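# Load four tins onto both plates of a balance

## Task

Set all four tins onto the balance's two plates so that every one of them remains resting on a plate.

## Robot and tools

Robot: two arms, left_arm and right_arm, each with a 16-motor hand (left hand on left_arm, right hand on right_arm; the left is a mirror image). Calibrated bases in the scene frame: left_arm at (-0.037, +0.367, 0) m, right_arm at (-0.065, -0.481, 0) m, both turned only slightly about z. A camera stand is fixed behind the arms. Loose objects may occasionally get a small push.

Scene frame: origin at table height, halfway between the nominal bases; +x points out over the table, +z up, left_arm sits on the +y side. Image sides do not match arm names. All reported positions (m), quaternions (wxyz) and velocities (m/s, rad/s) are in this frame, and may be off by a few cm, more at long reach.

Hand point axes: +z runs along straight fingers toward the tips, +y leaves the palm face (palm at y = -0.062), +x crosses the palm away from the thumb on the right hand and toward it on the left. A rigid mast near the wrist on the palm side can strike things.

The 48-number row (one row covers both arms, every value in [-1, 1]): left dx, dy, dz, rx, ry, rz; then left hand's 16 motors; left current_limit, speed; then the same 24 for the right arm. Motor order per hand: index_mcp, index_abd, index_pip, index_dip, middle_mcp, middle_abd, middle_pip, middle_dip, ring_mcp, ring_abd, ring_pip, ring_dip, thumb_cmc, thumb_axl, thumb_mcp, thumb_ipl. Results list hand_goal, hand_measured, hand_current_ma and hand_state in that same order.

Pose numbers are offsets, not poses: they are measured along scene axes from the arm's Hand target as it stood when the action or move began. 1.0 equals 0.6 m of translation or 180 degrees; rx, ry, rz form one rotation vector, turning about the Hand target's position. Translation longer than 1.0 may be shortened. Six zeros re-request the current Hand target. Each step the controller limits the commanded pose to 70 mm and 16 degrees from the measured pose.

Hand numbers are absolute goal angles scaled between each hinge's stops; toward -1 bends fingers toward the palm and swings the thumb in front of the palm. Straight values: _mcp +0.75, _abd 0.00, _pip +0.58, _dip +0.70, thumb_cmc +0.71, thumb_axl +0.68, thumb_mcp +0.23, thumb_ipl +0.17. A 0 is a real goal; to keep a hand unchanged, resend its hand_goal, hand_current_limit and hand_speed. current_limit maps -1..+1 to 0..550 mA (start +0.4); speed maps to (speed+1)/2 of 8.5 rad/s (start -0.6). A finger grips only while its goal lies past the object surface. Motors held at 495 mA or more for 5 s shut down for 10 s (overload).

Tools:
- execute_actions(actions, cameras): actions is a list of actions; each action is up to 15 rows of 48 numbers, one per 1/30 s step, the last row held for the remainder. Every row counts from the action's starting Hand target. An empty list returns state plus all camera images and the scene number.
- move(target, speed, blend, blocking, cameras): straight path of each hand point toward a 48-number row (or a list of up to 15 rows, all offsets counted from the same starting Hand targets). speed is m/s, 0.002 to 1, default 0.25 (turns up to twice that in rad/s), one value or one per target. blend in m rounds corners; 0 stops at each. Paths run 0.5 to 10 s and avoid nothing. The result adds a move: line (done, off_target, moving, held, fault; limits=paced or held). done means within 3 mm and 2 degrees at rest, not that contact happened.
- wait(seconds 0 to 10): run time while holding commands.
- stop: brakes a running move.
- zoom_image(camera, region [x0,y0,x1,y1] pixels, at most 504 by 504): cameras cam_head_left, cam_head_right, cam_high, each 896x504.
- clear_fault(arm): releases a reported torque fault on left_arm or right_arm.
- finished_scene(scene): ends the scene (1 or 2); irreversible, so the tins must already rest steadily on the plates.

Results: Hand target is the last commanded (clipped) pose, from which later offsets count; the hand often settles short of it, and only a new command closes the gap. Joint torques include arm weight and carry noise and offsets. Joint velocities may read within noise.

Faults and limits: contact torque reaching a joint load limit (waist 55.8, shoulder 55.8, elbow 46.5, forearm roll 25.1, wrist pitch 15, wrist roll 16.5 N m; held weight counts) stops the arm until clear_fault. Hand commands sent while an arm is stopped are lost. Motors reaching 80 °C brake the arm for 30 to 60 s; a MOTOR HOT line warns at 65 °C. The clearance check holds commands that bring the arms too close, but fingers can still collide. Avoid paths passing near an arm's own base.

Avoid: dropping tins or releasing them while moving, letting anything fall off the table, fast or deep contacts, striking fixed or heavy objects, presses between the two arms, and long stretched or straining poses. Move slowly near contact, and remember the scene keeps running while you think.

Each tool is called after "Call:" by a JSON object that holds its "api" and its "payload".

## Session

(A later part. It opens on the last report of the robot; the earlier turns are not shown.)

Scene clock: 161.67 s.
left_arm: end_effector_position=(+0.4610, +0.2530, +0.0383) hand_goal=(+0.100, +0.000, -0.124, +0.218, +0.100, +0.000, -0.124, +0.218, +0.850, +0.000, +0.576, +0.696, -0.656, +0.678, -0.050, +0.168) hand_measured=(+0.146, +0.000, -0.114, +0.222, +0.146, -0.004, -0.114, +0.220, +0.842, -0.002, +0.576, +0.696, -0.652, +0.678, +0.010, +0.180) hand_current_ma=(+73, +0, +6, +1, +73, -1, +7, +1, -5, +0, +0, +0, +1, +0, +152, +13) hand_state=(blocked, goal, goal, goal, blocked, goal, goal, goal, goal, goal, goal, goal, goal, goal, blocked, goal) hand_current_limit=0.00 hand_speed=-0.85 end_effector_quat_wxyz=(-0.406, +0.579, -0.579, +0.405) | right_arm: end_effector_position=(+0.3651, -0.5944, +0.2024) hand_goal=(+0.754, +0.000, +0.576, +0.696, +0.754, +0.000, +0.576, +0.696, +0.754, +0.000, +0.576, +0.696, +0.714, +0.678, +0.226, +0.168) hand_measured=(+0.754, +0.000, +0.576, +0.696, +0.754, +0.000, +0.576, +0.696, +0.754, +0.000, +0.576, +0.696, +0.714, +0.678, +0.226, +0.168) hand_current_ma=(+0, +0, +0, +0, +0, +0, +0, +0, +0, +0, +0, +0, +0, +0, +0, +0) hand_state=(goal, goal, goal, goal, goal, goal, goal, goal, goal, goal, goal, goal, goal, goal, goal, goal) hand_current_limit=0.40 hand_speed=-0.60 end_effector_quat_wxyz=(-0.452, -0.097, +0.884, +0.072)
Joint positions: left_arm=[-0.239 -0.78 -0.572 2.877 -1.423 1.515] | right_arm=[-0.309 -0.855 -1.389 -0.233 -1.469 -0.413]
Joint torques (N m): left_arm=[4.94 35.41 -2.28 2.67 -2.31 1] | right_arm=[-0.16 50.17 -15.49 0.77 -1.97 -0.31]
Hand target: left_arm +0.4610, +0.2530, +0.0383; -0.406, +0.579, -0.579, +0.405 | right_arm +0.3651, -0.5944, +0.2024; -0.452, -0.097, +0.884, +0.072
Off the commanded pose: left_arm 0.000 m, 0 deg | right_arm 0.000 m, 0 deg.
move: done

Call:
{"api": "move", "payload": {"target": [[0, 0, 0, 0, 0, 0, 0.04, 0, -0.124, 0.217, 0.04, 0, -0.124, 0.217, 0.85, 0, 0.576, 0.696, -0.657, 0.678, -0.12, 0.168, 0, -0.85, 0, 0, 0, 0, 0, 0, 0.754, 0, 0.576, 0.696, 0.754, 0, 0.576, 0.696, 0.754, 0, 0.576, 0.696, 0.714, 0.678, 0.226, 0.168, 0.4, -0.6], [0, 0, 0.1, 0, 0, 0, 0.04, 0, -0.124, 0.217, 0.04, 0, -0.124, 0.217, 0.85, 0, 0.576, 0.696, -0.657, 0.678, -0.12, 0.168, 0, -0.85, 0, 0, 0, 0, 0, 0, 0.754, 0, 0.576, 0.696, 0.754, 0, 0.576, 0.696, 0.754, 0, 0.576, 0.696, 0.714, 0.678, 0.226, 0.168, 0.4, -0.6]], "speed": 0.05, "cameras": ["all"]}}

Call:
{"api": "zoom_image", "payload": {"camera": "cam_head_right", "region": [470, 325, 550, 395]}}

Call:
{"api": "zoom_image", "payload": {"camera": "cam_high", "region": [365, 180, 435, 245]}}

Scene clock: 191.90 s.
left_arm: end_effector_position=(+0.4610, +0.2530, +0.0982) hand_goal=(+0.040, +0.000, -0.124, +0.218, +0.040, +0.000, -0.124, +0.218, +0.850, +0.000, +0.576, +0.696, -0.656, +0.678, -0.120, +0.168) hand_measured=(+0.122, +0.002, -0.098, +0.228, +0.122, -0.004, -0.096, +0.230, +0.842, -0.002, +0.576, +0.696, -0.652, +0.678, +0.008, +0.192) hand_current_ma=(+188, +1, +28, +7, +188, -1, +29, +8, -5, +0, +0, +0, +2, +0, +275, +39) hand_state=(blocked, goal, blocked, goal, blocked, goal, blocked, goal, goal, goal, goal, goal, goal, goal, blocked, blocked) hand_current_limit=0.00 hand_speed=-0.85 end_effector_quat_wxyz=(-0.406, +0.579, -0.579, +0.405) | right_arm: end_effector_position=(+0.3651, -0.5944, +0.2024) hand_goal=(+0.754, +0.000, +0.576, +0.696, +0.754, +0.000, +0.576, +0.696, +0.754, +0.000, +0.576, +0.696, +0.714, +0.678, +0.226, +0.168) hand_measured=(+0.754, +0.000, +0.576, +0.696, +0.754, +0.000, +0.576, +0.696, +0.754, +0.000, +0.576, +0.696, +0.714, +0.678, +0.226, +0.168) hand_current_ma=(+0, +0, +0, +0, +0, +0, +0, +0, +0, +0, +0, +0, +0, +0, +0, +0) hand_state=(goal, goal, goal, goal, goal, goal, goal, goal, goal, goal, goal, goal, goal, goal, goal, goal) hand_current_limit=0.40 hand_speed=-0.60 end_effector_quat_wxyz=(-0.452, -0.097, +0.884, +0.072)
Joint positions: left_arm=[-0.239 -0.584 -0.51 2.869 -1.293 1.551] | right_arm=[-0.309 -0.855 -1.389 -0.233 -1.469 -0.413]
Joint torques (N m): left_arm=[4.61 35.05 -5.47 -3.28 0.38 1.03] | right_arm=[-0.18 49.45 -15.59 0.53 -1.91 -0.17]
Hand target: left_arm +0.4610, +0.2530, +0.0983; -0.406, +0.579, -0.579, +0.405 | right_arm +0.3651, -0.5944, +0.2024; -0.452, -0.097, +0.884, +0.072
Off the commanded pose: left_arm 0.000 m, 0 deg | right_arm 0.000 m, 0 deg.
move: done

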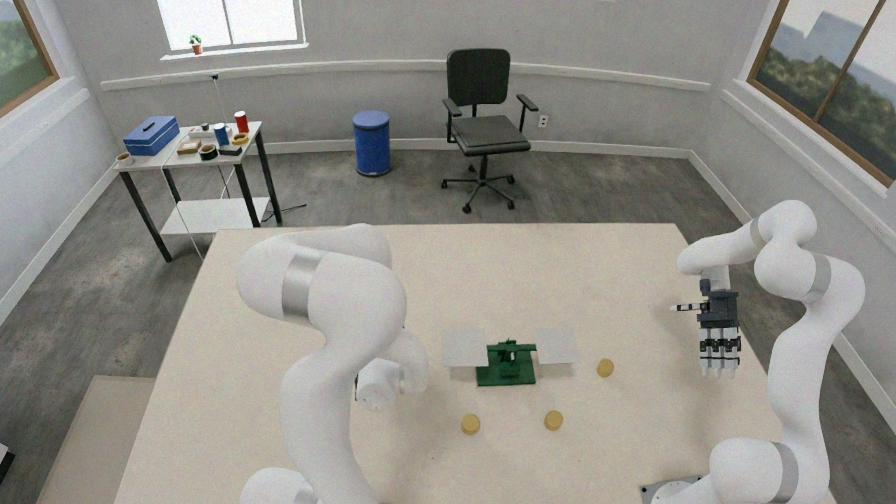

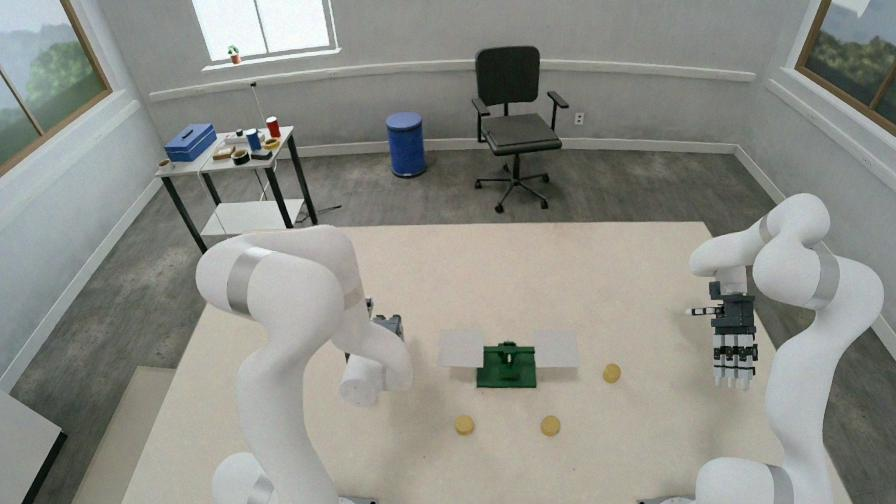

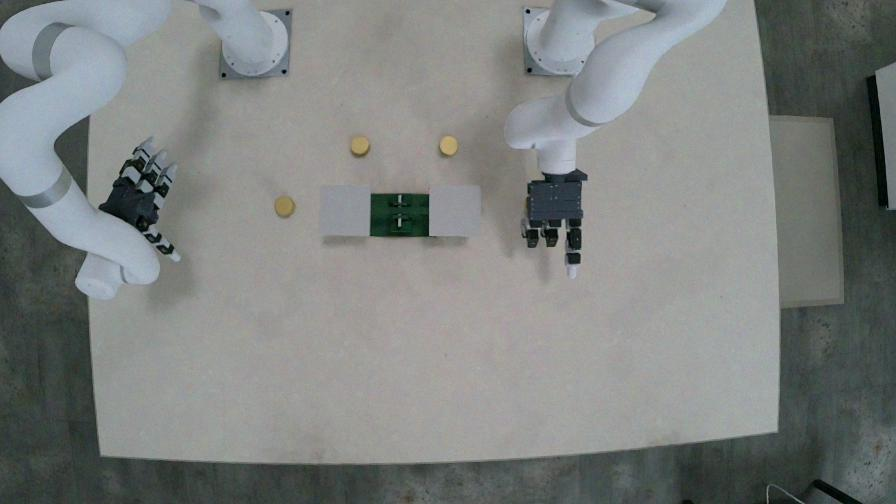

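Scaled by 6.300.

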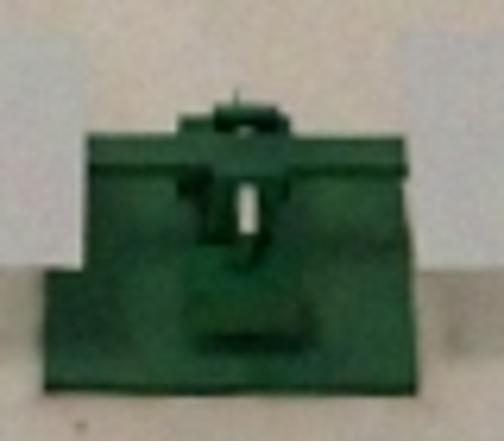

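Scaled by 7.200.

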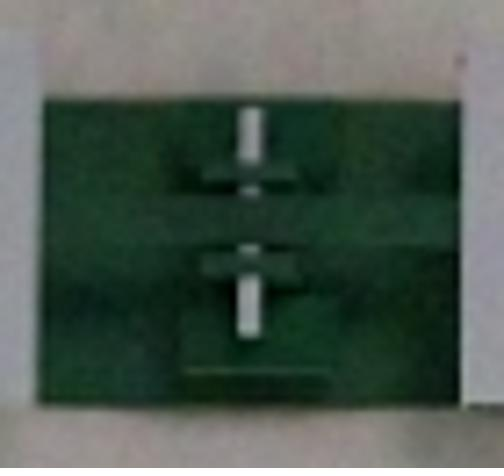

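Call:
{"api": "move", "payload": {"target": [[0, 0, 0, 0, 0, 0, 0.04, 0, -0.124, 0.217, 0.04, 0, -0.124, 0.217, 0.85, 0, 0.576, 0.696, -0.657, 0.678, -0.12, 0.168, 0, -0.85, 0.04, 0.2, 0.25, -0.0815, -0.5768, 0.5017, 0.754, 0, 0.576, 0.696, 0.754, 0, 0.576, 0.696, 0.754, 0, 0.576, 0.696, 0.714, 0.678, 0.226, 0.168, 0.4, -0.6]], "speed": 0.4, "cameras": ["cam_high", "cam_head_right"]}}

Scene clock: 201.87 s.
left_arm: end_effector_position=(+0.4610, +0.2530, +0.0982) hand_goal=(+0.040, +0.000, -0.124, +0.218, +0.040, +0.000, -0.124, +0.218, +0.850, +0.000, +0.576, +0.696, -0.656, +0.678, -0.120, +0.168) hand_measured=(+0.122, +0.002, -0.098, +0.228, +0.122, -0.004, -0.096, +0.230, +0.842, -0.002, +0.576, +0.696, -0.652, +0.678, +0.008, +0.192) hand_current_ma=(+188, +1, +28, +7, +188, -1, +29, +8, -5, +0, +0, +0, +2, +0, +275, +39) hand_state=(blocked, goal, blocked, goal, blocked, goal, blocked, goal, goal, goal, goal, goal, goal, goal, blocked, blocked) hand_current_limit=0.00 hand_speed=-0.85 end_effector_quat_wxyz=(-0.406, +0.579, -0.579, +0.405) | right_arm: end_effector_position=(+0.3890, -0.4744, +0.3523) hand_goal=(+0.754, +0.000, +0.576, +0.696, +0.754, +0.000, +0.576, +0.696, +0.754, +0.000, +0.576, +0.696, +0.714, +0.678, +0.226, +0.168) hand_measured=(+0.748, +0.000, +0.576, +0.696, +0.748, +0.000, +0.576, +0.696, +0.748, +0.000, +0.576, +0.696, +0.708, +0.678, +0.224, +0.168) hand_current_ma=(-4, +0, +0, +0, -4, +0, +0, +0, -4, +0, +0, +0, -3, +0, -1, +0) hand_state=(goal, goal, goal, goal, goal, goal, goal, goal, goal, goal, goal, goal, goal, goal, goal, goal) hand_current_limit=0.40 hand_speed=-0.60 end_effector_quat_wxyz=(-0.405, +0.579, -0.579, +0.406)
Joint positions: left_arm=[-0.239 -0.584 -0.51 2.869 -1.293 1.551] | right_arm=[-0.033 0.292 -0.405 -3.249 -0.527 1.643]
Joint torques (N m): left_arm=[-4.8 36.16 -6.19 -2.36 -1.08 0.55] | right_arm=[-6.26 -7.68 -24.76 -2.05 -5.68 1.98]
Hand target: left_arm +0.4610, +0.2530, +0.0983; -0.406, +0.579, -0.579, +0.405 | right_arm +0.3891, -0.4744, +0.3524; -0.405, +0.579, -0.579, +0.406
Off the commanded pose: left_arm 0.000 m, 0 deg | right_arm 0.000 m, 0 deg.
move: done; limits=paced
Images, in order (width x height): cam_head_right 896x504, cam_high 896x504.

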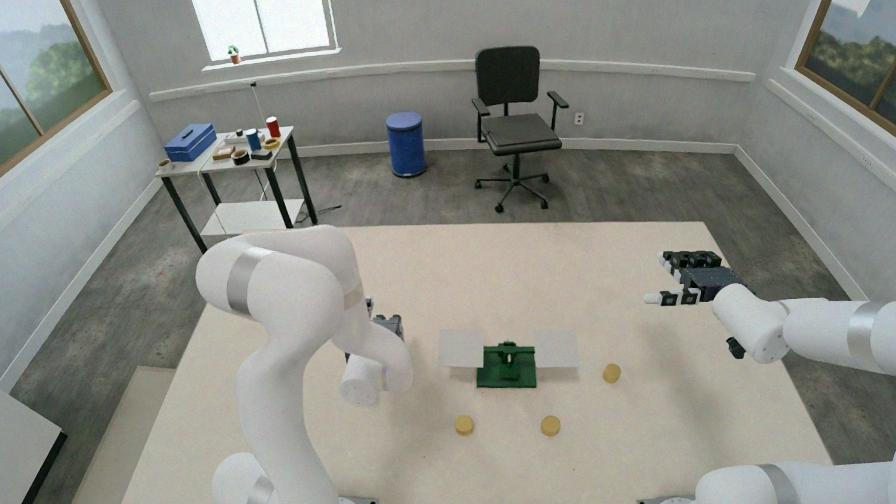

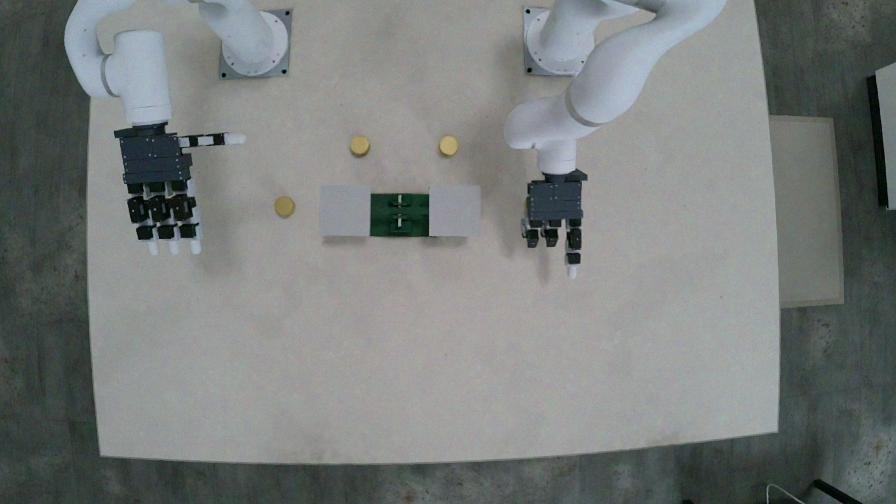

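Call:
{"api": "move", "payload": {"target": [[0, 0, 0, 0, 0, 0, 0.04, 0, -0.124, 0.217, 0.04, 0, -0.124, 0.217, 0.85, 0, 0.576, 0.696, -0.657, 0.678, -0.12, 0.168, 0, -0.85, 0.0698, 0.1115, -0.3373, 0, 0, 0, 0.479, 0, -0.124, 0.217, 0.479, 0, -0.124, 0.217, 0.85, 0, 0.576, 0.696, -0.657, 0.678, 0.226, 0.168, 0.4, -0.6]], "speed": 0.25, "cameras": ["cam_high"]}}

Call:
{"api": "zoom_image", "payload": {"camera": "cam_high", "region": [210, 140, 330, 280]}}

Scene clock: 206.77 s.
left_arm: end_effector_position=(+0.4610, +0.2530, +0.0982) hand_goal=(+0.040, +0.000, -0.124, +0.218, +0.040, +0.000, -0.124, +0.218, +0.850, +0.000, +0.576, +0.696, -0.656, +0.678, -0.120, +0.168) hand_measured=(+0.122, +0.002, -0.098, +0.228, +0.122, -0.004, -0.096, +0.230, +0.842, -0.002, +0.576, +0.696, -0.652, +0.678, +0.008, +0.192) hand_current_ma=(+188, +1, +28, +7, +188, -1, +29, +8, -5, +0, +0, +0, +2, +0, +275, +39) hand_state=(blocked, goal, blocked, goal, blocked, goal, blocked, goal, goal, goal, goal, goal, goal, goal, blocked, blocked) hand_current_limit=0.00 hand_speed=-0.85 end_effector_quat_wxyz=(-0.406, +0.579, -0.579, +0.405) | right_arm: end_effector_position=(+0.4310, -0.4075, +0.1501) hand_goal=(+0.480, +0.000, -0.124, +0.218, +0.480, +0.000, -0.124, +0.218, +0.850, +0.000, +0.576, +0.696, -0.656, +0.678, +0.226, +0.168) hand_measured=(+0.476, +0.000, -0.122, +0.222, +0.476, +0.000, -0.122, +0.220, +0.832, +0.000, +0.576, +0.696, -0.652, +0.678, +0.224, +0.168) hand_current_ma=(-2, +0, +1, +1, -2, +0, +1, +1, -18, +0, +0, +0, +1, +0, -1, +0) hand_state=(goal, goal, goal, goal, goal, goal, goal, goal, goal, goal, goal, goal, goal, goal, goal, goal) hand_current_limit=0.40 hand_speed=-0.60 end_effector_quat_wxyz=(-0.405, +0.579, -0.579, +0.406)
Joint positions: left_arm=[-0.239 -0.584 -0.51 2.869 -1.293 1.551] | right_arm=[0.184 -0.399 -0.447 -2.979 -1.176 1.561]
Joint torques (N m): left_arm=[-2.58 36.63 -7.27 -2.84 -2.05 0.39] | right_arm=[7.17 9.37 -19.02 2.47 -5.35 1.81]
Hand target: left_arm +0.4610, +0.2530, +0.0983; -0.406, +0.579, -0.579, +0.405 | right_arm +0.4310, -0.4075, +0.1500; -0.405, +0.579, -0.579, +0.406
Off the commanded pose: left_arm 0.000 m, 0 deg | right_arm 0.000 m, 0 deg.
move: done
Images, in order (width x height): cam_high 896x504.

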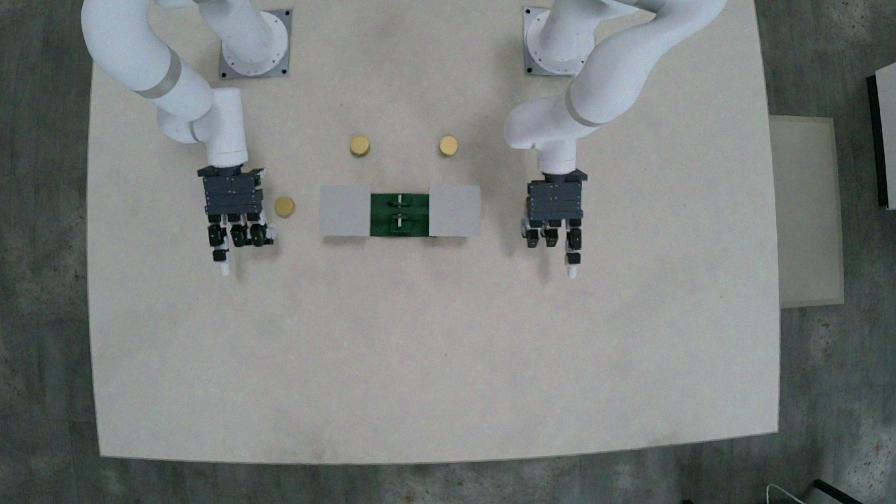

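Scaled by 3.600.

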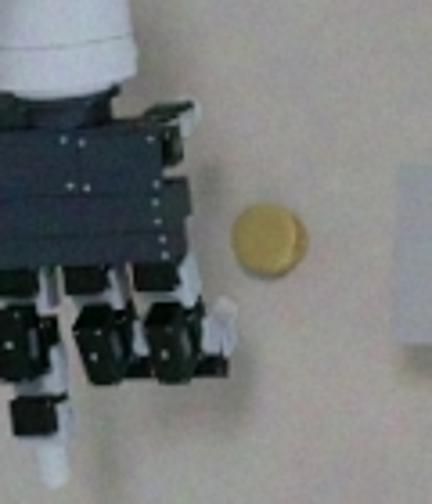

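Call:
{"api": "move", "payload": {"target": [[0, 0, 0, 0, 0, 0, 0.04, 0, -0.124, 0.217, 0.04, 0, -0.124, 0.217, 0.85, 0, 0.576, 0.696, -0.657, 0.678, -0.12, 0.168, 0, -0.85, 0.018, 0.02, 0, 0, 0, 0, 0.479, 0, -0.124, 0.217, 0.479, 0, -0.124, 0.217, 0.85, 0, 0.576, 0.696, -0.657, 0.678, 0.226, 0.168, 0.4, -0.6], [0, 0, 0, 0, 0, 0, 0.04, 0, -0.124, 0.217, 0.04, 0, -0.124, 0.217, 0.85, 0, 0.576, 0.696, -0.657, 0.678, -0.12, 0.168, 0, -0.85, 0.018, 0.02, -0.15, 0, 0, 0, 0.479, 0, -0.124, 0.217, 0.479, 0, -0.124, 0.217, 0.85, 0, 0.576, 0.696, -0.657, 0.678, 0.226, 0.168, 0.4, -0.6]], "speed": 0.12, "cameras": ["cam_high"]}}

Call:
{"api": "zoom_image", "payload": {"camera": "cam_high", "region": [230, 160, 330, 290]}}

Scene clock: 216.63 s.
left_arm: end_effector_position=(+0.4610, +0.2530, +0.0983) hand_goal=(+0.040, +0.000, -0.124, +0.218, +0.040, +0.000, -0.124, +0.218, +0.850, +0.000, +0.576, +0.696, -0.656, +0.678, -0.120, +0.168) hand_measured=(+0.122, +0.002, -0.098, +0.228, +0.122, -0.004, -0.096, +0.230, +0.842, -0.002, +0.576, +0.696, -0.652, +0.678, +0.008, +0.192) hand_current_ma=(+188, +1, +28, +7, +188, -1, +29, +8, -5, +0, +0, +0, +2, +0, +275, +39) hand_state=(blocked, goal, blocked, goal, blocked, goal, blocked, goal, goal, goal, goal, goal, goal, goal, blocked, blocked) hand_current_limit=0.00 hand_speed=-0.85 end_effector_quat_wxyz=(-0.406, +0.579, -0.579, +0.405) | right_arm: end_effector_position=(+0.4418, -0.3954, +0.0601) hand_goal=(+0.480, +0.000, -0.124, +0.218, +0.480, +0.000, -0.124, +0.218, +0.850, +0.000, +0.576, +0.696, -0.656, +0.678, +0.226, +0.168) hand_measured=(+0.476, +0.000, -0.122, +0.222, +0.474, +0.000, -0.122, +0.220, +0.832, +0.000, +0.576, +0.696, -0.652, +0.678, +0.224, +0.168) hand_current_ma=(-2, +0, +1, +1, -2, +0, +1, +1, -18, +0, +0, +0, +1, +0, -1, +0) hand_state=(goal, goal, goal, goal, goal, goal, goal, goal, goal, goal, goal, goal, goal, goal, goal, goal) hand_current_limit=0.40 hand_speed=-0.60 end_effector_quat_wxyz=(-0.405, +0.579, -0.579, +0.406)
Joint positions: left_arm=[-0.239 -0.584 -0.51 2.869 -1.293 1.551] | right_arm=[0.215 -0.711 -0.551 -2.96 -1.381 1.6]
Joint torques (N m): left_arm=[-3.39 36.3 -7.03 -2.75 -2.36 0.39] | right_arm=[3.24 16.11 -15.5 -1.28 -5.59 1.81]
Hand target: left_arm +0.4610, +0.2530, +0.0983; -0.406, +0.579, -0.579, +0.405 | right_arm +0.4418, -0.3955, +0.0600; -0.405, +0.579, -0.579, +0.406
Off the commanded pose: left_arm 0.000 m, 0 deg | right_arm 0.000 m, 0 deg.
move: done
Images, in order (width x height): cam_high 896x504.

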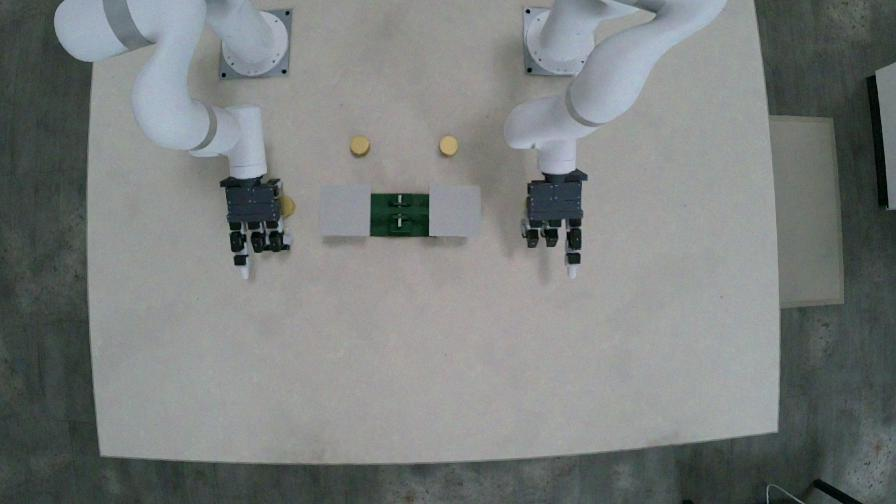

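Scaled by 3.877.

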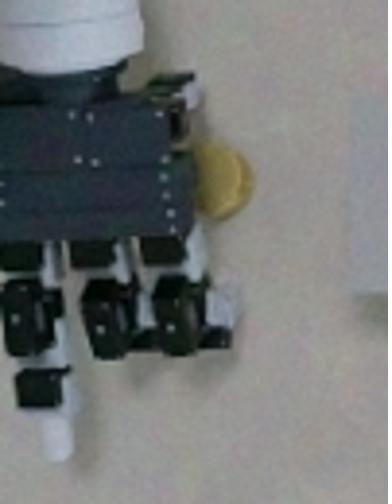

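Call:
{"api": "move", "payload": {"target": [[0, 0, 0, 0, 0, 0, 0.04, 0, -0.124, 0.217, 0.04, 0, -0.124, 0.217, 0.85, 0, 0.576, 0.696, -0.657, 0.678, -0.12, 0.168, 0, -0.85, -0.005, 0.02, 0.01, 0, 0, 0, 0.479, 0, -0.124, 0.217, 0.479, 0, -0.124, 0.217, 0.85, 0, 0.576, 0.696, -0.657, 0.678, 0.226, 0.168, 0.4, -0.6]], "speed": 0.12, "cameras": ["cam_high"]}}

Call:
{"api": "zoom_image", "payload": {"camera": "cam_high", "region": [230, 160, 330, 290]}}

Scene clock: 224.53 s.
left_arm: end_effector_position=(+0.4610, +0.2530, +0.0983) hand_goal=(+0.040, +0.000, -0.124, +0.218, +0.040, +0.000, -0.124, +0.218, +0.850, +0.000, +0.576, +0.696, -0.656, +0.678, -0.120, +0.168) hand_measured=(+0.122, +0.002, -0.098, +0.228, +0.122, -0.004, -0.096, +0.230, +0.842, -0.002, +0.576, +0.696, -0.652, +0.678, +0.008, +0.192) hand_current_ma=(+188, +1, +28, +7, +188, -1, +29, +8, -5, +0, +0, +0, +2, +0, +275, +39) hand_state=(blocked, goal, blocked, goal, blocked, goal, blocked, goal, goal, goal, goal, goal, goal, goal, blocked, blocked) hand_current_limit=0.00 hand_speed=-0.85 end_effector_quat_wxyz=(-0.406, +0.579, -0.579, +0.405) | right_arm: end_effector_position=(+0.4388, -0.3835, +0.0660) hand_goal=(+0.480, +0.000, -0.124, +0.218, +0.480, +0.000, -0.124, +0.218, +0.850, +0.000, +0.576, +0.696, -0.656, +0.678, +0.226, +0.168) hand_measured=(+0.476, +0.000, -0.122, +0.222, +0.474, +0.000, -0.122, +0.220, +0.832, +0.000, +0.576, +0.696, -0.652, +0.678, +0.224, +0.168) hand_current_ma=(-2, +0, +1, +1, -2, +0, +1, +1, -18, +0, +0, +0, +1, +0, -1, +0) hand_state=(goal, goal, goal, goal, goal, goal, goal, goal, goal, goal, goal, goal, goal, goal, goal, goal) hand_current_limit=0.40 hand_speed=-0.60 end_effector_quat_wxyz=(-0.405, +0.579, -0.579, +0.406)
Joint positions: left_arm=[-0.239 -0.584 -0.51 2.869 -1.293 1.551] | right_arm=[0.251 -0.691 -0.543 -2.924 -1.367 1.603]
Joint torques (N m): left_arm=[-3.16 36.2 -7.26 -2.55 -2.37 0.11] | right_arm=[6.75 53.37 1.61 2.24 1.53 1.84]
Hand target: left_arm +0.4610, +0.2530, +0.0983; -0.406, +0.579, -0.579, +0.405 | right_arm +0.4388, -0.3835, +0.0660; -0.405, +0.579, -0.579, +0.406
Off the commanded pose: left_arm 0.000 m, 0 deg | right_arm 0.000 m, 0 deg.
move: done
Images, in order (width x height): cam_high 896x504.

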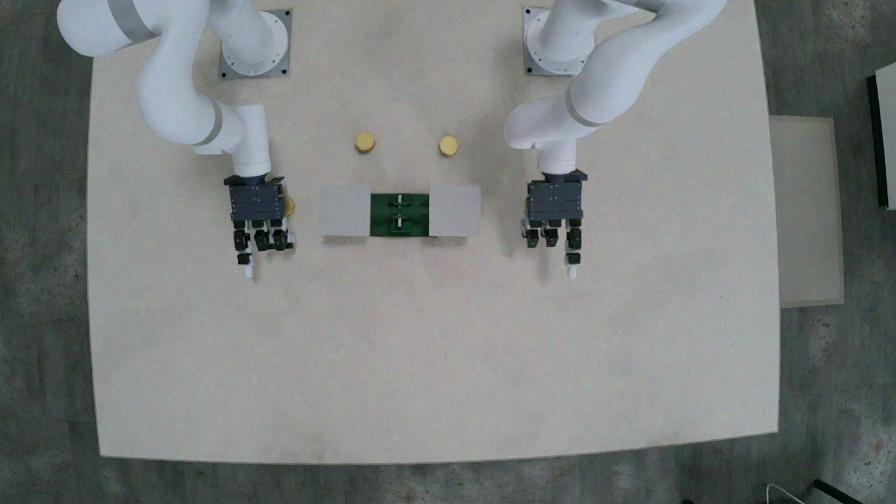

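Scaled by 3.877.

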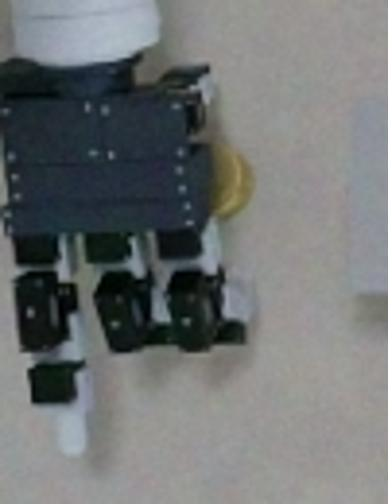

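Call:
{"api": "move", "payload": {"target": [[0, 0, 0, 0, 0, 0, 0.04, 0, -0.124, 0.217, 0.04, 0, -0.124, 0.217, 0.85, 0, 0.576, 0.696, -0.657, 0.678, -0.12, 0.168, 0, -0.85, 0, 0, -0.035, 0, 0, 0, 0.479, 0, -0.124, 0.217, 0.479, 0, -0.124, 0.217, 0.85, 0, 0.576, 0.696, -0.657, 0.678, 0.226, 0.168, 0, -0.6]], "speed": 0.04}}

Call:
{"api": "move", "payload": {"target": [[0, 0, 0, 0, 0, 0, 0.04, 0, -0.124, 0.217, 0.04, 0, -0.124, 0.217, 0.85, 0, 0.576, 0.696, -0.657, 0.678, -0.12, 0.168, 0, -0.85, 0, 0, -0.01, 0, 0, 0, 0.479, 0, -0.124, 0.217, 0.479, 0, -0.124, 0.217, 0.85, 0, 0.576, 0.696, -0.657, 0.678, 0.226, 0.168, 0, -0.6]], "speed": 0.02}}

Scene clock: 229.90 s.
left_arm: end_effector_position=(+0.4610, +0.2530, +0.0983) hand_goal=(+0.040, +0.000, -0.124, +0.218, +0.040, +0.000, -0.124, +0.218, +0.850, +0.000, +0.576, +0.696, -0.656, +0.678, -0.120, +0.168) hand_measured=(+0.122, +0.002, -0.098, +0.228, +0.122, -0.004, -0.096, +0.230, +0.842, -0.002, +0.576, +0.696, -0.652, +0.678, +0.008, +0.192) hand_current_ma=(+188, +1, +28, +7, +188, -1, +29, +8, -5, +0, +0, +0, +2, +0, +275, +39) hand_state=(blocked, goal, blocked, goal, blocked, goal, blocked, goal, goal, goal, goal, goal, goal, goal, blocked, blocked) hand_current_limit=0.00 hand_speed=-0.85 end_effector_quat_wxyz=(-0.406, +0.579, -0.579, +0.405) | right_arm: end_effector_position=(+0.4388, -0.3835, +0.0450) hand_goal=(+0.480, +0.000, -0.124, +0.218, +0.480, +0.000, -0.124, +0.218, +0.850, +0.000, +0.576, +0.696, -0.656, +0.678, +0.226, +0.168) hand_measured=(+0.476, +0.000, -0.122, +0.222, +0.474, +0.000, -0.122, +0.220, +0.832, +0.000, +0.576, +0.696, -0.652, +0.678, +0.224, +0.168) hand_current_ma=(-2, +0, +1, +1, -2, +0, +1, +1, -18, +0, +0, +0, +1, +0, -1, +0) hand_state=(goal, goal, goal, goal, goal, goal, goal, goal, goal, goal, goal, goal, goal, goal, goal, goal) hand_current_limit=0.00 hand_speed=-0.60 end_effector_quat_wxyz=(-0.405, +0.579, -0.579, +0.406)
Joint positions: left_arm=[-0.239 -0.584 -0.51 2.869 -1.293 1.551] | right_arm=[0.252 -0.759 -0.566 -2.926 -1.411 1.613]
Joint torques (N m): left_arm=[-5.8 36.44 -7.4 -2.3 -2.59 -0.02] | right_arm=[6.13 16.32 -14.94 -1.25 -5.69 1.84]
Hand target: left_arm +0.4610, +0.2530, +0.0983; -0.406, +0.579, -0.579, +0.405 | right_arm +0.4388, -0.3835, +0.0450; -0.405, +0.579, -0.579, +0.406
Off the commanded pose: left_arm 0.000 m, 0 deg | right_arm 0.000 m, 0 deg.
move: done

Scene clock: 230.63 s.
left_arm: end_effector_position=(+0.4610, +0.2530, +0.0983) hand_goal=(+0.040, +0.000, -0.124, +0.218, +0.040, +0.000, -0.124, +0.218, +0.850, +0.000, +0.576, +0.696, -0.656, +0.678, -0.120, +0.168) hand_measured=(+0.122, +0.002, -0.098, +0.228, +0.122, -0.004, -0.096, +0.230, +0.842, -0.002, +0.576, +0.696, -0.652, +0.678, +0.008, +0.192) hand_current_ma=(+188, +1, +28, +7, +188, -1, +29, +8, -5, +0, +0, +0, +2, +0, +275, +39) hand_state=(blocked, goal, blocked, goal, blocked, goal, blocked, goal, goal, goal, goal, goal, goal, goal, blocked, blocked) hand_current_limit=0.00 hand_speed=-0.85 end_effector_quat_wxyz=(-0.406, +0.579, -0.579, +0.405) | right_arm: end_effector_position=(+0.4388, -0.3835, +0.0390) hand_goal=(+0.480, +0.000, -0.124, +0.218, +0.480, +0.000, -0.124, +0.218, +0.850, +0.000, +0.576, +0.696, -0.656, +0.678, +0.226, +0.168) hand_measured=(+0.476, +0.000, -0.122, +0.222, +0.474, +0.000, -0.122, +0.220, +0.832, +0.000, +0.576, +0.696, -0.652, +0.678, +0.224, +0.168) hand_current_ma=(-2, +0, +1, +1, -2, +0, +1, +1, -18, +0, +0, +0, +1, +0, -1, +0) hand_state=(goal, goal, goal, goal, goal, goal, goal, goal, goal, goal, goal, goal, goal, goal, goal, goal) hand_current_limit=0.00 hand_speed=-0.60 end_effector_quat_wxyz=(-0.405, +0.579, -0.579, +0.406)
Joint positions: left_arm=[-0.239 -0.584 -0.51 2.869 -1.293 1.551] | right_arm=[0.252 -0.779 -0.574 -2.926 -1.423 1.616]
Joint torques (N m): left_arm=[-5.26 34.74 -8.05 -2.62 -2.46 -0.04] | right_arm=[6.36 17.73 -14.66 -1.13 -5.69 1.92]
Hand target: left_arm +0.4610, +0.2530, +0.0983; -0.406, +0.579, -0.579, +0.405 | right_arm +0.4388, -0.3835, +0.0390; -0.405, +0.579, -0.579, +0.406
Off the commanded pose: left_arm 0.000 m, 0 deg | right_arm 0.000 m, 0 deg.
move: done

Close gently.

Call:
{"api": "move", "payload": {"target": [[0, 0, 0, 0, 0, 0, 0.04, 0, -0.124, 0.217, 0.04, 0, -0.124, 0.217, 0.85, 0, 0.576, 0.696, -0.657, 0.678, -0.12, 0.168, 0, -0.85, 0, 0, 0, 0, 0, 0, 0.25, 0, -0.124, 0.217, 0.25, 0, -0.124, 0.217, 0.85, 0, 0.576, 0.696, -0.657, 0.678, 0.08, 0.168, 0, -0.85], [0, 0, 0, 0, 0, 0, 0.04, 0, -0.124, 0.217, 0.04, 0, -0.124, 0.217, 0.85, 0, 0.576, 0.696, -0.657, 0.678, -0.12, 0.168, 0, -0.85, 0, 0, 0, 0, 0, 0, 0.12, 0, -0.124, 0.217, 0.12, 0, -0.124, 0.217, 0.85, 0, 0.576, 0.696, -0.657, 0.678, -0.03, 0.168, 0, -0.85]], "speed": 0.04}}

Scene clock: 234.77 s.
left_arm: end_effector_position=(+0.4610, +0.2530, +0.0983) hand_goal=(+0.040, +0.000, -0.124, +0.218, +0.040, +0.000, -0.124, +0.218, +0.850, +0.000, +0.576, +0.696, -0.656, +0.678, -0.120, +0.168) hand_measured=(+0.122, +0.002, -0.098, +0.228, +0.122, -0.004, -0.096, +0.230, +0.842, -0.002, +0.576, +0.696, -0.652, +0.678, +0.008, +0.192) hand_current_ma=(+188, +1, +28, +7, +188, -1, +29, +8, -5, +0, +0, +0, +2, +0, +275, +39) hand_state=(blocked, goal, blocked, goal, blocked, goal, blocked, goal, goal, goal, goal, goal, goal, goal, blocked, blocked) hand_current_limit=0.00 hand_speed=-0.85 end_effector_quat_wxyz=(-0.406, +0.579, -0.579, +0.405) | right_arm: end_effector_position=(+0.4388, -0.3835, +0.0390) hand_goal=(+0.120, +0.000, -0.124, +0.218, +0.120, +0.000, -0.124, +0.218, +0.850, +0.000, +0.576, +0.696, -0.656, +0.678, -0.030, +0.168) hand_measured=(+0.152, +0.000, -0.116, +0.222, +0.154, +0.000, -0.116, +0.220, +0.832, +0.000, +0.576, +0.696, -0.652, +0.678, +0.010, +0.174) hand_current_ma=(+42, +0, +4, +1, +48, +0, +4, +1, -18, +0, +0, +0, +1, +0, +82, +5) hand_state=(blocked, goal, goal, goal, blocked, goal, goal, goal, goal, goal, goal, goal, goal, goal, blocked, goal) hand_current_limit=0.00 hand_speed=-0.85 end_effector_quat_wxyz=(-0.405, +0.579, -0.579, +0.406)
Joint positions: left_arm=[-0.239 -0.584 -0.51 2.869 -1.293 1.551] | right_arm=[0.252 -0.779 -0.574 -2.926 -1.423 1.616]
Joint torques (N m): left_arm=[-4.01 33.72 -8.89 -2.38 -2.5 -0.09] | right_arm=[3.61 17.66 -13.11 -1.04 -4.95 1.7]
Hand target: left_arm +0.4610, +0.2530, +0.0983; -0.406, +0.579, -0.579, +0.405 | right_arm +0.4388, -0.3835, +0.0390; -0.405, +0.579, -0.579, +0.406
Off the commanded pose: left_arm 0.000 m, 0 deg | right_arm 0.000 m, 0 deg.
move: done

Call:
{"api": "move", "payload": {"target": [[0, 0, 0, 0, 0, 0, 0.04, 0, -0.124, 0.217, 0.04, 0, -0.124, 0.217, 0.85, 0, 0.576, 0.696, -0.657, 0.678, -0.12, 0.168, 0, -0.85, 0, 0, 0, 0, 0, 0, 0.04, 0, -0.124, 0.217, 0.04, 0, -0.124, 0.217, 0.85, 0, 0.576, 0.696, -0.657, 0.678, -0.12, 0.168, 0, -0.85], [0, 0, 0.2028, 0, 0, 0, 0.04, 0, -0.124, 0.217, 0.04, 0, -0.124, 0.217, 0.85, 0, 0.576, 0.696, -0.657, 0.678, -0.12, 0.168, 0, -0.85, 0, 0, 0.3017, 0, 0, 0, 0.04, 0, -0.124, 0.217, 0.04, 0, -0.124, 0.217, 0.85, 0, 0.576, 0.696, -0.657, 0.678, -0.12, 0.168, 0, -0.85], [-0.0253, -0.4068, 0.2028, 0, 0, 0, 0.04, 0, -0.124, 0.217, 0.04, 0, -0.124, 0.217, 0.85, 0, 0.576, 0.696, -0.657, 0.678, -0.12, 0.168, 0, -0.85, 0.0115, 0.3693, 0.3017, 0, 0, 0, 0.04, 0, -0.124, 0.217, 0.04, 0, -0.124, 0.217, 0.85, 0, 0.576, 0.696, -0.657, 0.678, -0.12, 0.168, 0, -0.85]], "speed": [0.05, 0.1, 0.15], "cameras": ["all"]}}

Call:
{"api": "zoom_image", "payload": {"camera": "cam_high", "region": [300, 120, 500, 300]}}

Scene clock: 258.83 s.
left_arm: end_effector_position=(+0.4458, +0.0089, +0.2199) hand_goal=(+0.040, +0.000, -0.124, +0.218, +0.040, +0.000, -0.124, +0.218, +0.850, +0.000, +0.576, +0.696, -0.656, +0.678, -0.120, +0.168) hand_measured=(+0.122, +0.004, -0.096, +0.230, +0.122, -0.006, -0.096, +0.230, +0.840, -0.002, +0.576, +0.696, -0.650, +0.678, +0.008, +0.192) hand_current_ma=(+186, +1, +28, +7, +185, -2, +30, +9, -5, +0, +0, +0, +2, +0, +275, +39) hand_state=(blocked, goal, blocked, goal, blocked, goal, blocked, goal, goal, goal, goal, goal, goal, goal, blocked, blocked) hand_current_limit=0.00 hand_speed=-0.85 end_effector_quat_wxyz=(-0.406, +0.579, -0.579, +0.405) | right_arm: end_effector_position=(+0.4457, -0.1619, +0.2201) hand_goal=(+0.040, +0.000, -0.124, +0.218, +0.040, +0.000, -0.124, +0.218, +0.850, +0.000, +0.576, +0.696, -0.656, +0.678, -0.120, +0.168) hand_measured=(+0.118, +0.004, -0.092, +0.232, +0.122, -0.008, -0.096, +0.232, +0.832, +0.000, +0.576, +0.696, -0.650, +0.678, +0.008, +0.190) hand_current_ma=(+174, +1, +38, +9, +192, -3, +31, +10, -18, +0, +0, +0, +2, +0, +275, +34) hand_state=(blocked, goal, blocked, goal, blocked, goal, blocked, goal, goal, goal, goal, goal, goal, goal, blocked, blocked) hand_current_limit=0.00 hand_speed=-0.85 end_effector_quat_wxyz=(-0.405, +0.579, -0.579, +0.406)
Joint positions: left_arm=[-0.794 -0.426 -0.792 2.163 -0.994 1.894] | right_arm=[0.754 -0.411 -0.769 -2.28 -0.97 1.283]
Joint torques (N m): left_arm=[-7.05 14.96 -31.74 -2.28 -2.56 0.93] | right_arm=[6.71 16.19 -24.12 1.83 -4.28 -1.94]
Hand target: left_arm +0.4458, +0.0089, +0.2199; -0.406, +0.579, -0.579, +0.405 | right_arm +0.4457, -0.1619, +0.2200; -0.405, +0.579, -0.579, +0.406
Off the commanded pose: left_arm 0.000 m, 0 deg | right_arm 0.000 m, 0 deg.
move: done

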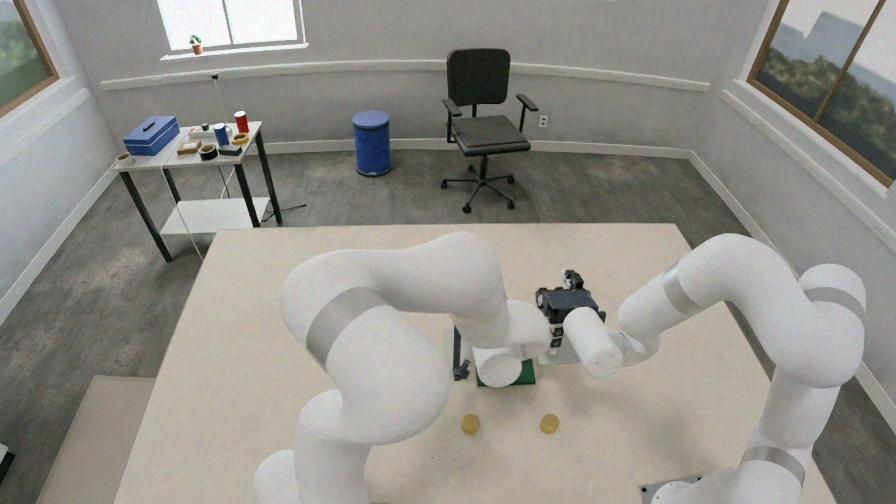

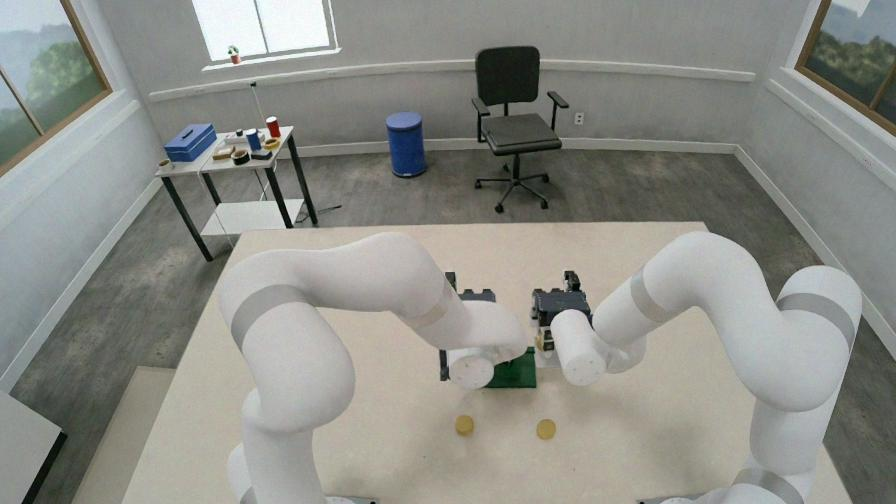

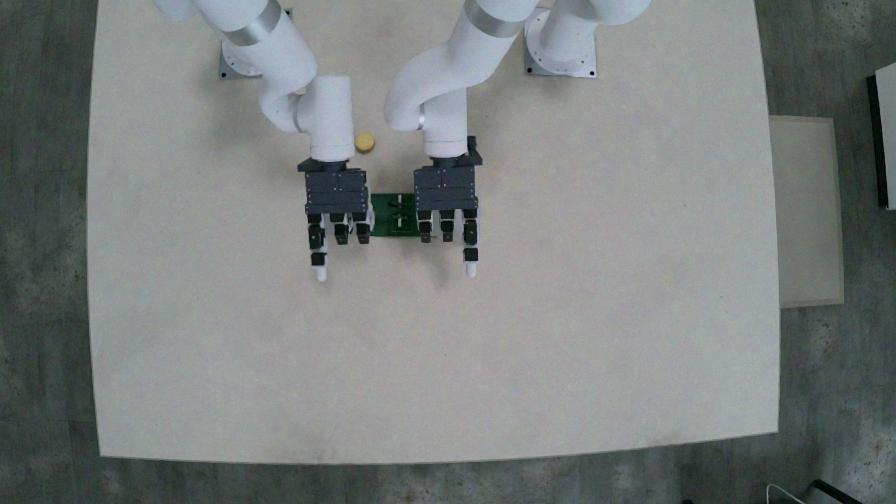

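Scaled by 2.520.

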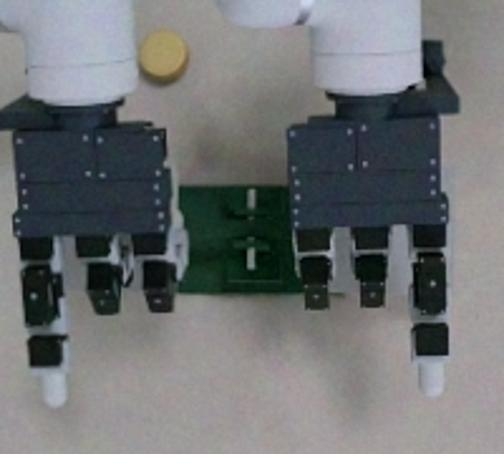

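Call:
{"api": "zoom_image", "payload": {"camera": "cam_head_right", "region": [420, 260, 640, 400]}}

Call:
{"api": "zoom_image", "payload": {"camera": "cam_head_left", "region": [420, 260, 640, 400]}}

Scaled by 2.291.

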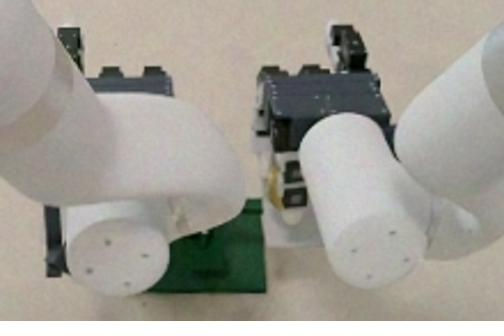

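Scaled by 2.291.

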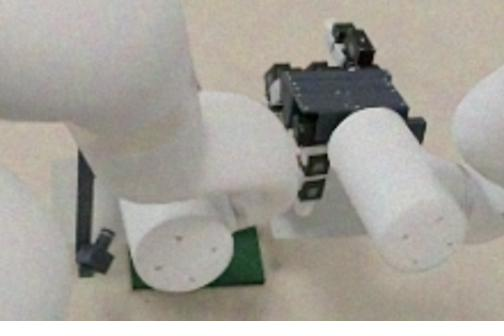

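Call:
{"api": "move", "payload": {"target": [0, 0, -0.05, 0, 0, 0, 0.04, 0, -0.124, 0.217, 0.04, 0, -0.124, 0.217, 0.85, 0, 0.576, 0.696, -0.657, 0.678, -0.12, 0.168, 0, -0.85, 0, 0, -0.05, 0, 0, 0, 0.04, 0, -0.124, 0.217, 0.04, 0, -0.124, 0.217, 0.85, 0, 0.576, 0.696, -0.657, 0.678, -0.12, 0.168, 0, -0.85], "speed": 0.06, "cameras": ["all"]}}

Call:
{"api": "zoom_image", "payload": {"camera": "cam_high", "region": [300, 120, 500, 300]}}

Call:
{"api": "zoom_image", "payload": {"camera": "cam_head_right", "region": [500, 300, 600, 400]}}

Scene clock: 271.37 s.
left_arm: end_effector_position=(+0.4458, +0.0089, +0.1900) hand_goal=(+0.040, +0.000, -0.124, +0.218, +0.040, +0.000, -0.124, +0.218, +0.850, +0.000, +0.576, +0.696, -0.656, +0.678, -0.120, +0.168) hand_measured=(+0.122, +0.004, -0.096, +0.230, +0.122, -0.006, -0.096, +0.230, +0.840, -0.002, +0.576, +0.696, -0.650, +0.678, +0.008, +0.192) hand_current_ma=(+186, +1, +28, +7, +185, -2, +30, +9, -5, +0, +0, +0, +2, +0, +275, +39) hand_state=(blocked, goal, blocked, goal, blocked, goal, blocked, goal, goal, goal, goal, goal, goal, goal, blocked, blocked) hand_current_limit=0.00 hand_speed=-0.85 end_effector_quat_wxyz=(-0.406, +0.579, -0.579, +0.405) | right_arm: end_effector_position=(+0.4456, -0.1619, +0.1900) hand_goal=(+0.040, +0.000, -0.124, +0.218, +0.040, +0.000, -0.124, +0.218, +0.850, +0.000, +0.576, +0.696, -0.656, +0.678, -0.120, +0.168) hand_measured=(+0.118, +0.004, -0.092, +0.232, +0.122, -0.008, -0.096, +0.232, +0.832, +0.000, +0.576, +0.696, -0.650, +0.678, +0.008, +0.190) hand_current_ma=(+174, +1, +38, +9, +192, -3, +31, +10, -18, +0, +0, +0, +2, +0, +275, +34) hand_state=(blocked, goal, blocked, goal, blocked, goal, blocked, goal, goal, goal, goal, goal, goal, goal, blocked, blocked) hand_current_limit=0.00 hand_speed=-0.85 end_effector_quat_wxyz=(-0.405, +0.579, -0.579, +0.406)
Joint positions: left_arm=[-0.794 -0.492 -0.793 2.197 -1.032 1.83] | right_arm=[0.754 -0.479 -0.769 -2.313 -1.015 1.343]
Joint torques (N m): left_arm=[-3.75 18.76 -29.78 2.39 -2.61 -1.17] | right_arm=[3.13 17.8 -23.09 -1.47 -5.69 1.84]
Hand target: left_arm +0.4458, +0.0089, +0.1899; -0.406, +0.579, -0.579, +0.405 | right_arm +0.4457, -0.1619, +0.1900; -0.405, +0.579, -0.579, +0.406
Off the commanded pose: left_arm 0.000 m, 0 deg | right_arm 0.000 m, 0 deg.
move: done

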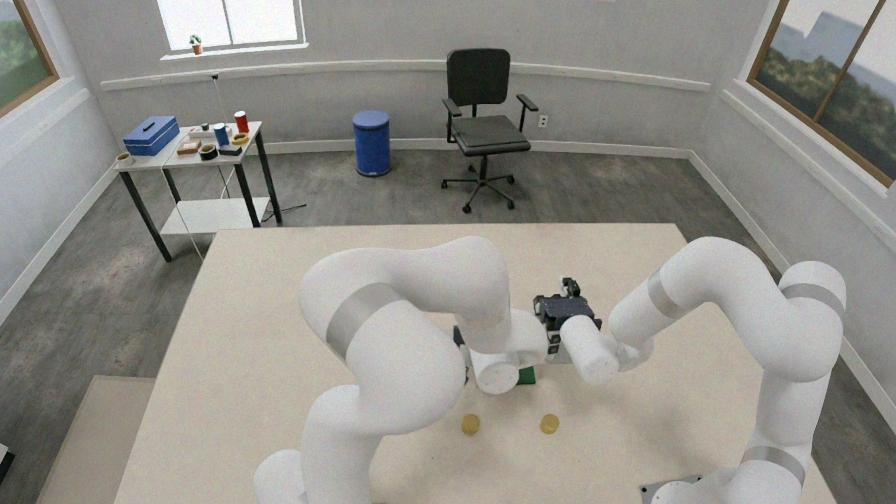

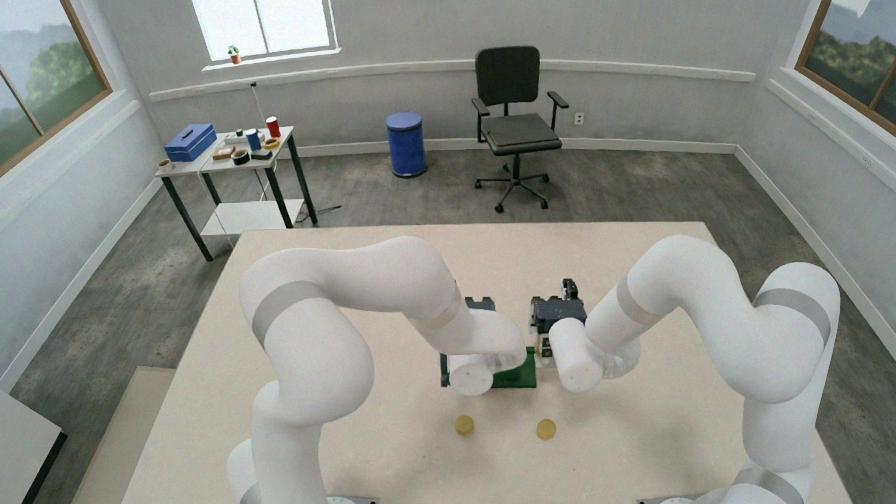

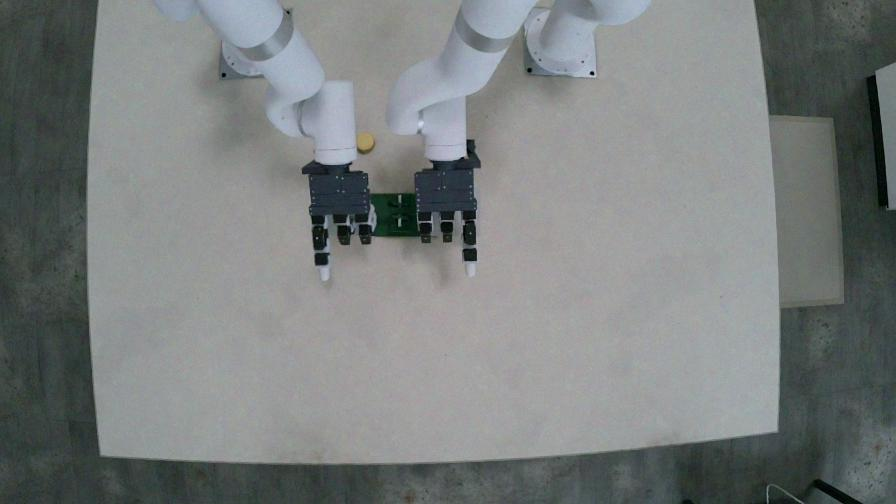

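Scaled by 2.520.

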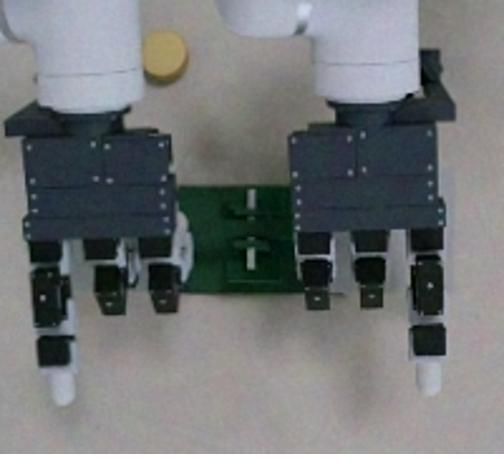

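Scaled by 5.040.

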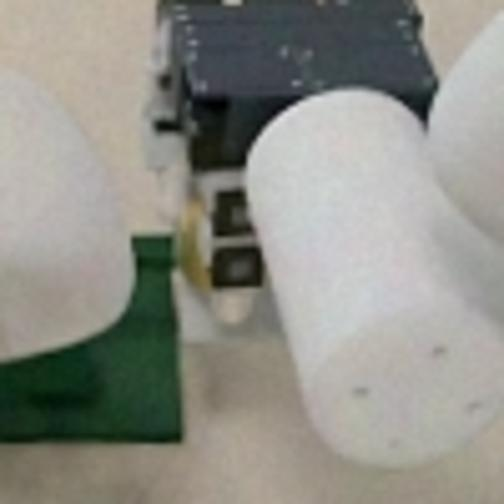

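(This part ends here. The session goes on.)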